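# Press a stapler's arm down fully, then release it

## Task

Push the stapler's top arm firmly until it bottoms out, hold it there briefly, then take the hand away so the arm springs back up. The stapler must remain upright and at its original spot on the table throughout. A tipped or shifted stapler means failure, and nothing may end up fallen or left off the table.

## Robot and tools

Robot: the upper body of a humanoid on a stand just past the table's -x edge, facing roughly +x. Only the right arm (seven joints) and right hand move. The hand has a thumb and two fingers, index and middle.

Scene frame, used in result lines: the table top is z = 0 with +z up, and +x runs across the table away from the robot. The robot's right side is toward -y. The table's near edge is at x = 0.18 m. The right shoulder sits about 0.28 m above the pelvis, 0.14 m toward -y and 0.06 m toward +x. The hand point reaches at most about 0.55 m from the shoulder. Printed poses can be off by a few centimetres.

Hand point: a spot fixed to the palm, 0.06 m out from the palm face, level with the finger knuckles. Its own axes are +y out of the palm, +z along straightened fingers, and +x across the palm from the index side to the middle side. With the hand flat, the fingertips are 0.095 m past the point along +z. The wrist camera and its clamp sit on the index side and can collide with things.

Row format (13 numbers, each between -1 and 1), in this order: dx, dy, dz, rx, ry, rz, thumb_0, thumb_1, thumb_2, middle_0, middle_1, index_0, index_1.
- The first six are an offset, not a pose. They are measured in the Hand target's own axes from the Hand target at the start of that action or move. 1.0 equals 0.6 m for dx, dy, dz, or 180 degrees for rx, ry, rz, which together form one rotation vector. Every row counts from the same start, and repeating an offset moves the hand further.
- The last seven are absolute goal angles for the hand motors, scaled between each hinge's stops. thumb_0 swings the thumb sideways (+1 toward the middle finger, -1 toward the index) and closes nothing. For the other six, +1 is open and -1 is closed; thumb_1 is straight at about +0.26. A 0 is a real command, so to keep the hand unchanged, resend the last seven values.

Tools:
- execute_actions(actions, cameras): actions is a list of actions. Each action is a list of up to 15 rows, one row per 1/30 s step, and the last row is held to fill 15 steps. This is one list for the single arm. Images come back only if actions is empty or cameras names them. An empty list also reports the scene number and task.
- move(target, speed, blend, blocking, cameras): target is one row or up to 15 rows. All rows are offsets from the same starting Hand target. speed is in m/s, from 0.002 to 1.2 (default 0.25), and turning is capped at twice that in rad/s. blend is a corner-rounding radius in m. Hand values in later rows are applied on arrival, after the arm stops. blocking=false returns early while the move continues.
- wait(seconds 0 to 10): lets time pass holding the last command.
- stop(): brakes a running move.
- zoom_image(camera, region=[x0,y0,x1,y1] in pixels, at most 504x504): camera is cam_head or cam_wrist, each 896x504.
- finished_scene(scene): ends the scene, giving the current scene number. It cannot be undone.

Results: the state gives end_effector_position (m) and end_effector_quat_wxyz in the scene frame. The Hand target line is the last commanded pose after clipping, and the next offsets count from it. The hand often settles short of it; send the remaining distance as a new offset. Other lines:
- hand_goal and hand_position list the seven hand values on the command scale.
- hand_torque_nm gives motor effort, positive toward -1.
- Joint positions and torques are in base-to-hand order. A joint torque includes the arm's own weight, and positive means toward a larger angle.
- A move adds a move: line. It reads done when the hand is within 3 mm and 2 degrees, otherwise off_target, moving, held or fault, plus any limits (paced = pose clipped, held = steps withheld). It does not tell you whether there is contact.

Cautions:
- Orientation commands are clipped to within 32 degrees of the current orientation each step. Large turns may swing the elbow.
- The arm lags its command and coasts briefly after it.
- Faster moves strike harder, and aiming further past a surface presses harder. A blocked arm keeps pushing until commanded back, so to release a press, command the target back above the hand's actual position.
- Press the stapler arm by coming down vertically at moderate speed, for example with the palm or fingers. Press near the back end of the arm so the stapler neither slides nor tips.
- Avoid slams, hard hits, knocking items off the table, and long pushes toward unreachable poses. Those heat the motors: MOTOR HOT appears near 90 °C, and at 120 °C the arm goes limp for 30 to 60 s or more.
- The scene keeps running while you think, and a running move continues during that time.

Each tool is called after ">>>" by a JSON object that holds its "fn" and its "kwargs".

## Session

>>> {"fn": "execute_actions", "kwargs": {"actions": []}}

Scene clock: 0.00 s.
end_effector_position=(+0.2216, -0.3782, +0.1801) hand_goal=(+0.000, +0.263, +1.000, +1.000, +1.000, +1.000, +1.000) hand_position=(+0.000, +0.263, +1.000, +1.000, +1.000, +1.000, +1.000) hand_torque_nm=(+0.00, +0.00, +0.00, +0.00, +0.00, +0.00, +0.00) end_effector_quat_wxyz=(+0.646, +0.124, +0.418, -0.627)
Joint positions: [0.351 -0.455 -0.418 0.058 -0.192 -0.527 -1.089]
Joint velocities: within noise
Joint torques (N m): no reading
Hand target: +0.2216, -0.3782, +0.1801; +0.646, +0.124, +0.418, -0.627

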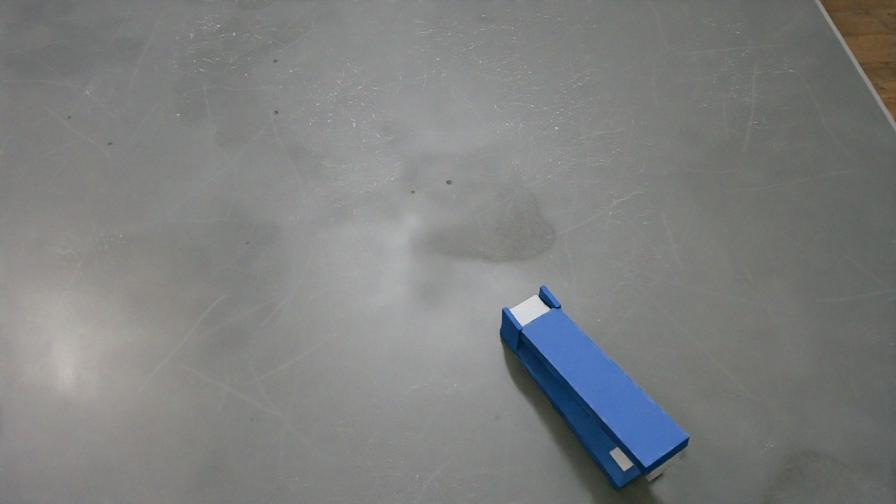

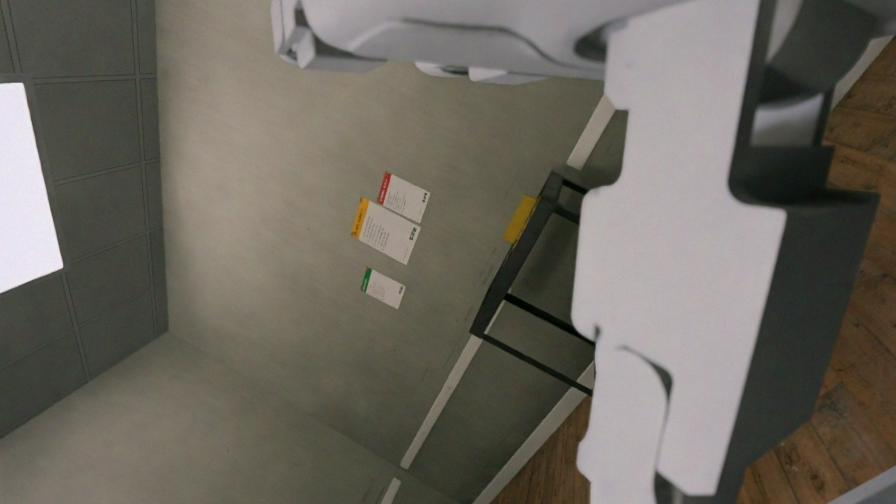

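>>> {"fn": "move", "kwargs": {"target": [-0.197,0.103,-0.106,-0.372,-0.276,-0.134,0.7,0.7,-0.7,-1,-1,-1,-1], "speed": 0.4}}

Scene clock: 7.33 s.
end_effector_position=(+0.2678, -0.2410, +0.1969) hand_goal=(+0.700, +0.700, -0.700, -1.000, -1.000, -1.000, -1.000) hand_position=(+0.548, +0.642, -0.639, -0.944, -0.939, -0.944, -0.939) hand_torque_nm=(-0.26, -0.08, +0.09, +0.07, +0.09, +0.07, +0.09) end_effector_quat_wxyz=(+0.578, -0.579, +0.410, -0.405)
Joint positions: [0.646 -1.188 -0.59 -0.587 -0.305 -0.168 -0.141]
Joint torques (N m): [-0.72 -3.44 -2.79 -1.41 0.53 0.13 -0.7]
Hand target: +0.2697, -0.2399, +0.2003; +0.580, -0.578, +0.406, -0.406
Off the commanded pose: 0.004 m, 1 deg.
move: off_target

>>> {"fn": "move", "kwargs": {"target": [-0.177,0.117,0.073,-0.083,-0.1,0,0.7,0.7,-0.7,-1,-1,-1,-1], "speed": 0.3, "cameras": ["all"]}}

Scene clock: 11.00 s.
end_effector_position=(+0.2734, -0.1269, +0.1301) hand_goal=(+0.700, +0.700, -0.700, -1.000, -1.000, -1.000, -1.000) hand_position=(+0.548, +0.642, -0.639, -0.944, -0.939, -0.944, -0.939) hand_torque_nm=(-0.26, -0.08, +0.09, +0.07, +0.09, +0.07, +0.09) end_effector_quat_wxyz=(-0.554, +0.706, -0.361, +0.254)
Joint positions: [-0.209 -1.244 0.441 -0.694 -0.503 0.179 0.114]
Joint torques (N m): [-3.02 -2.63 -1.59 -1.76 -0.2 0.08 -0.64]
Hand target: +0.2747, -0.1251, +0.1302; -0.556, +0.705, -0.359, +0.255
Off the commanded pose: 0.002 m, 0 deg.
move: done

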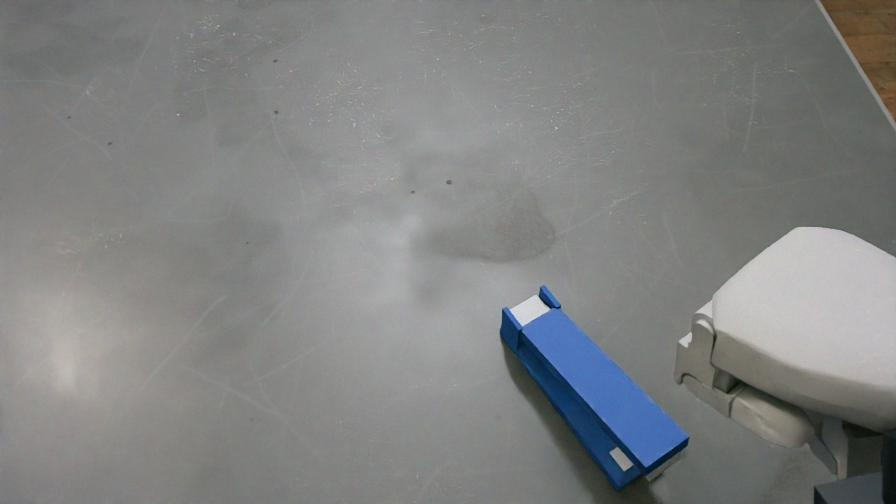

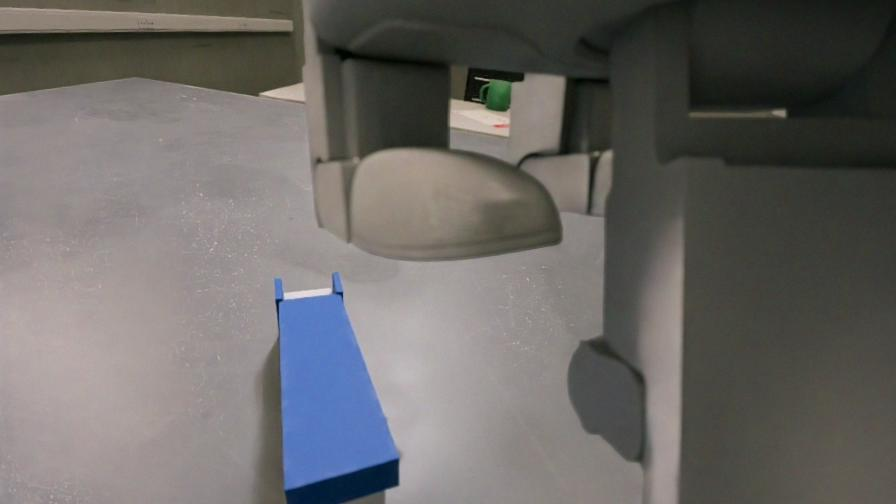

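>>> {"fn": "move", "kwargs": {"target": [-0.012,0.076,0.027,-0.055,0,-0.02,0.7,0.7,-0.7,-1,-1,-1,-1], "speed": 0.15, "cameras": ["all"]}}

Scene clock: 14.73 s.
end_effector_position=(+0.2691, -0.1163, +0.0817) hand_goal=(+0.700, +0.700, -0.700, -1.000, -1.000, -1.000, -1.000) hand_position=(+0.548, +0.642, -0.639, -0.944, -0.939, -0.944, -0.939) hand_torque_nm=(-0.26, -0.08, +0.09, +0.07, +0.09, +0.07, +0.09) end_effector_quat_wxyz=(-0.484, +0.762, -0.360, +0.237)
Joint positions: [-0.346 -1.037 0.67 -0.565 -0.738 0.223 0.312]
Joint torques (N m): [-3.52 -2.23 -1.68 -1.69 -0.22 0.09 -0.56]
Hand target: +0.2725, -0.1153, +0.0823; -0.485, +0.761, -0.358, +0.240
Off the commanded pose: 0.004 m, 1 deg.
move: off_target

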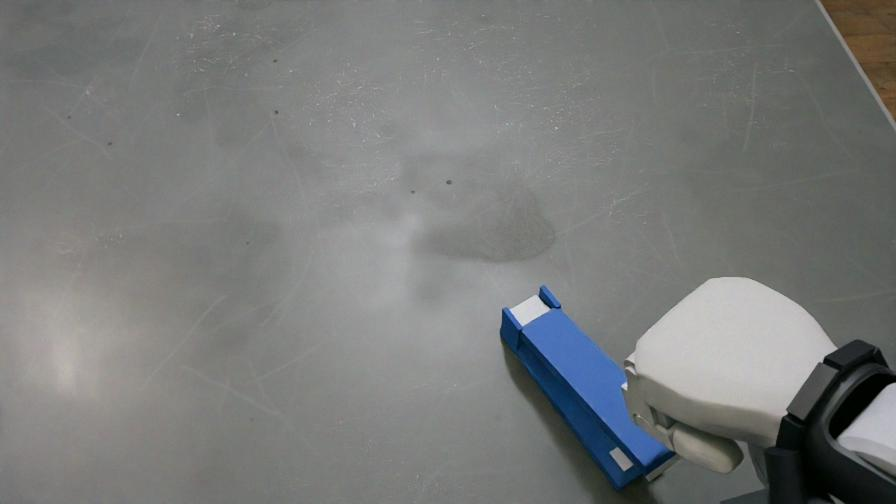

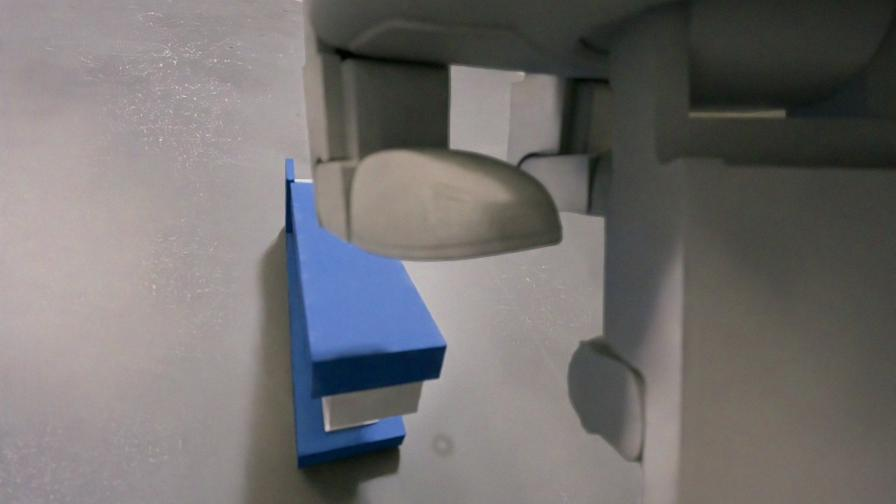

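>>> {"fn": "move", "kwargs": {"target": [[-0.022,0.033,0.008,0,0,0,0.7,0.7,-0.7,-1,-1,-1,-1],[-0.022,0.117,0.032,-0.04,0,0,0.7,0.7,-0.7,-1,-1,-1,-1]], "speed": 0.07, "cameras": ["all"]}}

Scene clock: 19.13 s.
end_effector_position=(+0.2710, -0.1043, +0.0300) hand_goal=(+0.700, +0.700, -0.700, -1.000, -1.000, -1.000, -1.000) hand_position=(+0.548, +0.642, -0.640, -0.944, -0.939, -0.997, -0.939) hand_torque_nm=(-0.26, -0.08, +0.08, +0.07, +0.09, +0.00, +0.09) end_effector_quat_wxyz=(-0.469, +0.773, -0.356, +0.236)
Joint positions: [-0.394 -0.868 0.832 -0.317 -0.877 0.202 0.217]
Joint torques (N m): [-0.87 -2.28 -0.04 1.1 -0.13 0.12 0.38]
Hand target: +0.2560, -0.1134, +0.0103; -0.436, +0.790, -0.372, +0.217
Off the commanded pose: 0.026 m, 5 deg.
move: off_target

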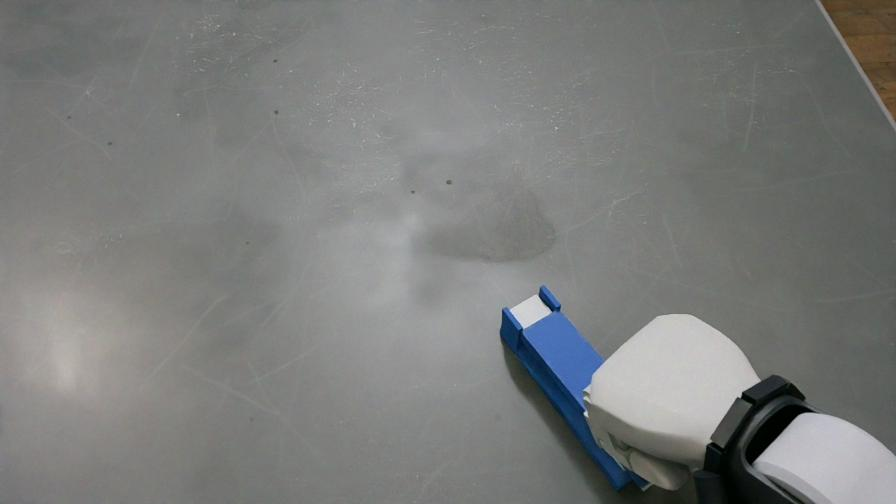

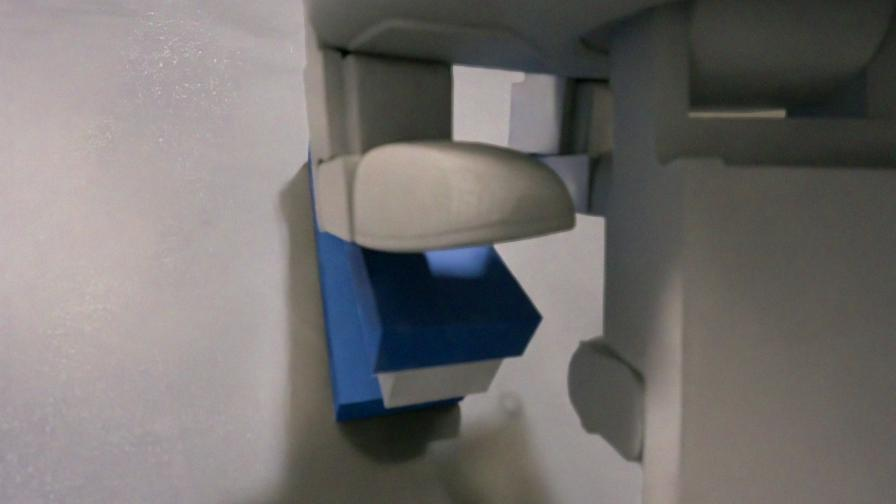

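>>> {"fn": "move", "kwargs": {"target": [0,0.076,0.019,-0.04,0,0,0.7,0.7,-0.7,-1,-1,-1,-1], "speed": 0.08, "cameras": ["all"]}}

Scene clock: 21.43 s.
end_effector_position=(+0.2791, -0.0969, +0.0146) hand_goal=(+0.700, +0.700, -0.700, -1.000, -1.000, -1.000, -1.000) hand_position=(+0.549, +0.658, -0.640, -0.944, -0.939, -0.999, -0.939) hand_torque_nm=(-0.26, -0.06, +0.08, +0.07, +0.09, +0.00, +0.09) end_effector_quat_wxyz=(-0.467, +0.780, -0.347, +0.229)
Joint positions: [-0.463 -0.809 0.894 -0.188 -0.877 0.169 0.176]
Joint torques (N m): [1.41 -2.15 1.85 6.99 -0.23 0.66 1.66]
Hand target: +0.2454, -0.1231, -0.0345; -0.386, +0.816, -0.385, +0.194
Off the commanded pose: 0.065 m, 12 deg.
move: off_target

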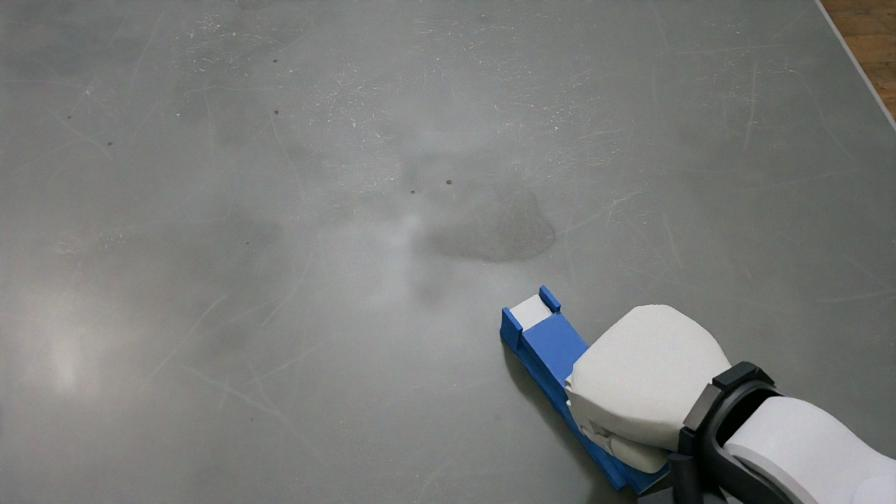

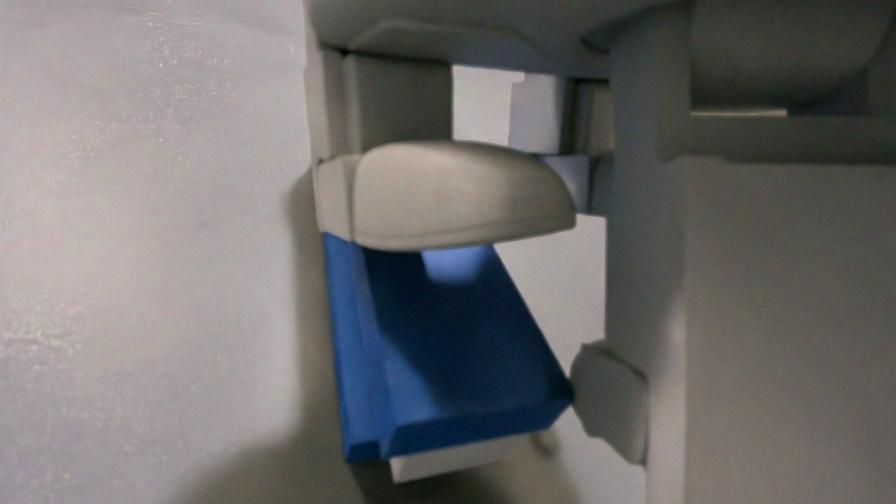

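>>> {"fn": "move", "kwargs": {"target": [0,0.058,0.02,-0.01,0,0,0.9,0.95,-0.7,-1,-1,-1,-1], "speed": 0.08, "cameras": ["all"]}}

>>> {"fn": "zoom_image", "kwargs": {"camera": "cam_wrist", "region": [260, 180, 660, 504]}}

Scene clock: 24.20 s.
end_effector_position=(+0.2841, -0.0943, +0.0109) hand_goal=(+0.900, +0.950, -0.700, -1.000, -1.000, -1.000, -1.000) hand_position=(+0.751, +0.968, -0.642, -0.944, -0.939, -0.999, -0.939) hand_torque_nm=(-0.25, +0.02, +0.08, +0.07, +0.09, +0.00, +0.09) end_effector_quat_wxyz=(-0.495, +0.767, -0.331, +0.240)
Joint positions: [-0.463 -0.809 0.913 -0.138 -0.883 0.139 0.057]
Joint torques (N m): [3.48 -1.32 3.62 12.29 -0.38 1.12 3.06]
Hand target: +0.2361, -0.1314, -0.0691; -0.373, +0.822, -0.388, +0.188
Off the commanded pose: 0.100 m, 18 deg.
move: off_target

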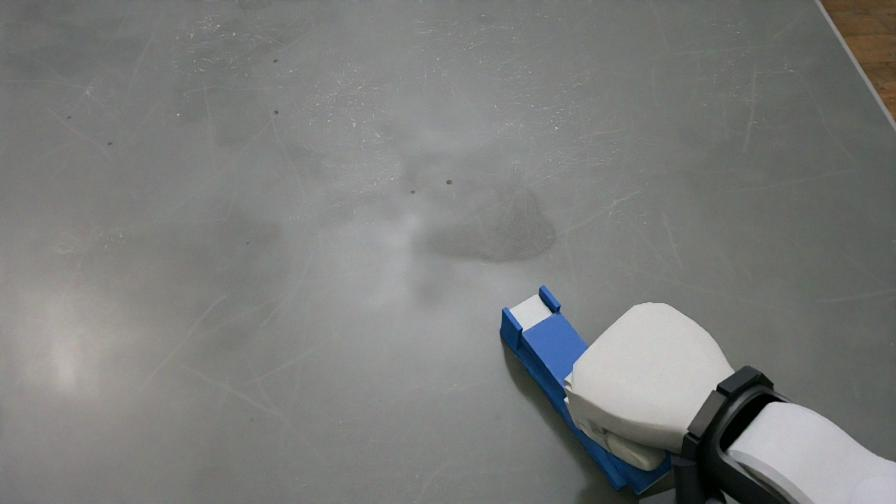

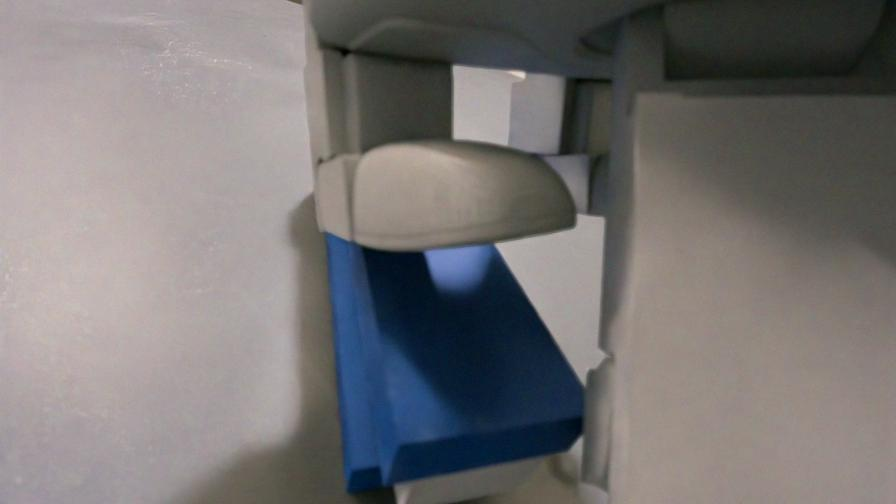

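Scaled by 1.260 from the camera's 896x504 image, which has a finer 1280x720 frame.

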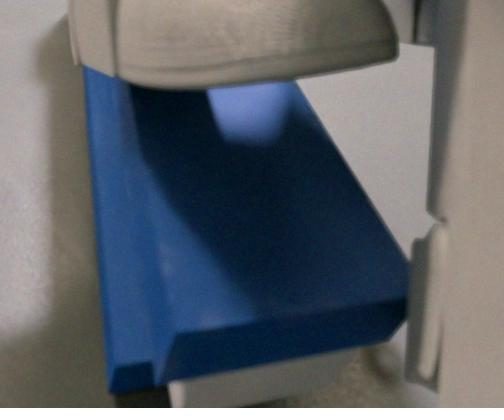

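>>> {"fn": "move", "kwargs": {"target": [0,0.024,0.012,0,0,0,0.9,0.95,-0.7,-1,-1,-1,-1], "speed": 0.08, "cameras": ["all"]}}

>>> {"fn": "zoom_image", "kwargs": {"camera": "cam_wrist", "region": [260, 180, 660, 504]}}

Scene clock: 26.40 s.
end_effector_position=(+0.2859, -0.0930, +0.0097) hand_goal=(+0.900, +0.950, -0.700, -1.000, -1.000, -1.000, -1.000) hand_position=(+0.751, +0.995, -0.624, -0.944, -0.939, -1.000, -0.939) hand_torque_nm=(-0.25, +0.06, +0.11, +0.07, +0.09, +0.00, +0.09) end_effector_quat_wxyz=(-0.509, +0.760, -0.319, +0.246)
Joint positions: [-0.463 -0.813 0.929 -0.118 -0.892 0.128 -0.009]
Joint torques (N m): [4.45 -0.78 4.18 14.58 -0.23 1.41 3.56]
Hand target: +0.2333, -0.1341, -0.0847; -0.373, +0.822, -0.388, +0.188
Off the commanded pose: 0.116 m, 20 deg.
move: off_target

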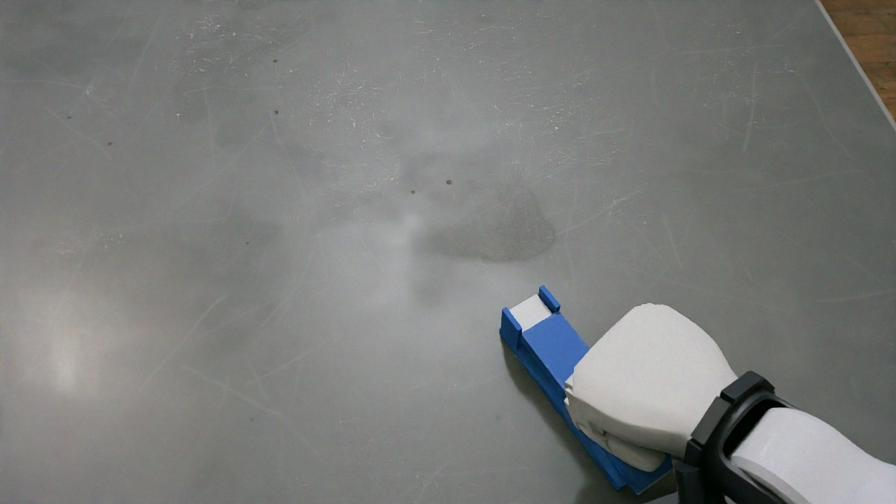

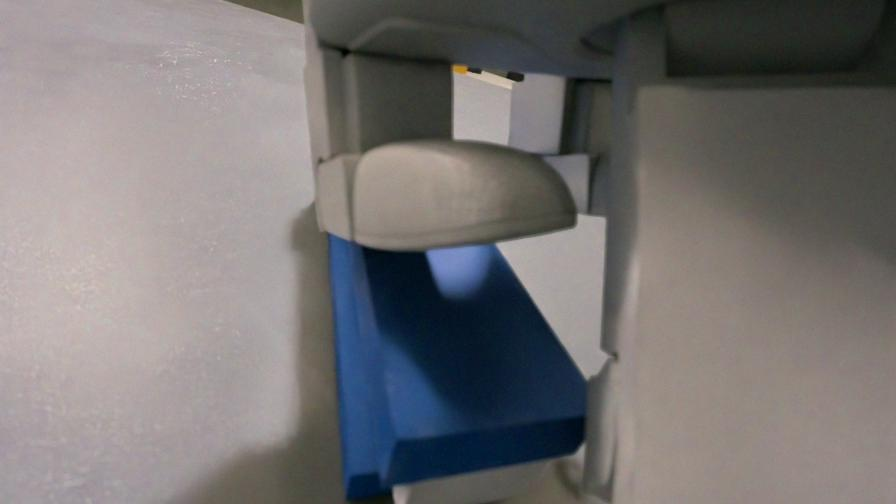

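Scaled by 1.260 from the camera's 896x504 image, which has a finer 1280x720 frame.

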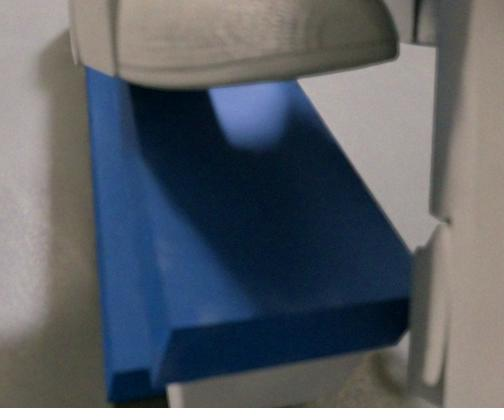

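>>> {"fn": "move", "kwargs": {"target": [0.01,-0.315,-0.158,0.06,0,0,0.9,0.95,-0.7,-1,-1,-1,-1], "speed": 0.15, "cameras": ["cam_head"]}}

Scene clock: 29.97 s.
end_effector_position=(+0.2725, -0.1033, +0.1165) hand_goal=(+0.900, +0.950, -0.700, -1.000, -1.000, -1.000, -1.000) hand_position=(+0.751, +0.995, -0.641, -0.944, -0.939, -1.000, -0.939) hand_torque_nm=(-0.25, +0.06, +0.08, +0.07, +0.09, +0.00, +0.09) end_effector_quat_wxyz=(-0.446, +0.785, -0.371, +0.220)
Joint positions: [-0.556 -1.022 0.709 -0.691 -0.671 0.395 0.61]
Joint torques (N m): [-3.57 -3.13 -2.62 -2.95 0.05 0.03 -0.52]
Hand target: +0.2745, -0.1035, +0.1204; -0.448, +0.783, -0.369, +0.223
Off the commanded pose: 0.004 m, 1 deg.
move: off_target
Images, in order (width x height): cam_head 896x504.

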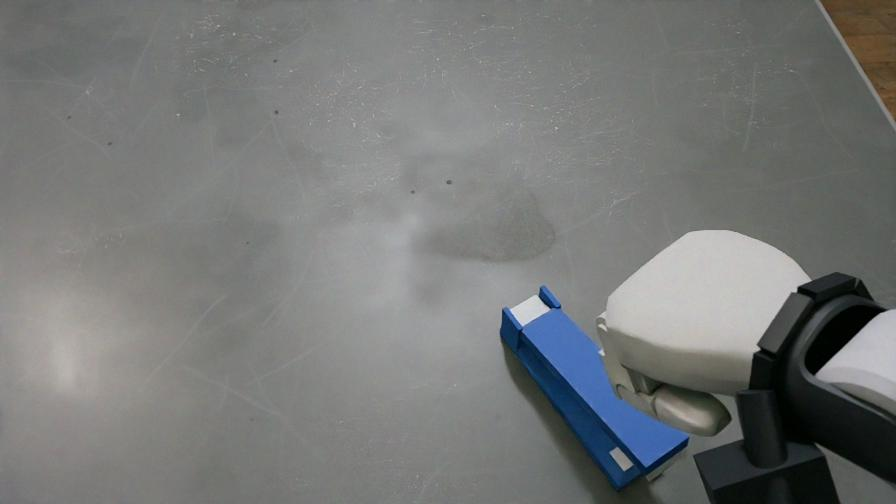

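>>> {"fn": "finished_scene", "kwargs": {"scene": 3}}

The scene is finished: the task was done.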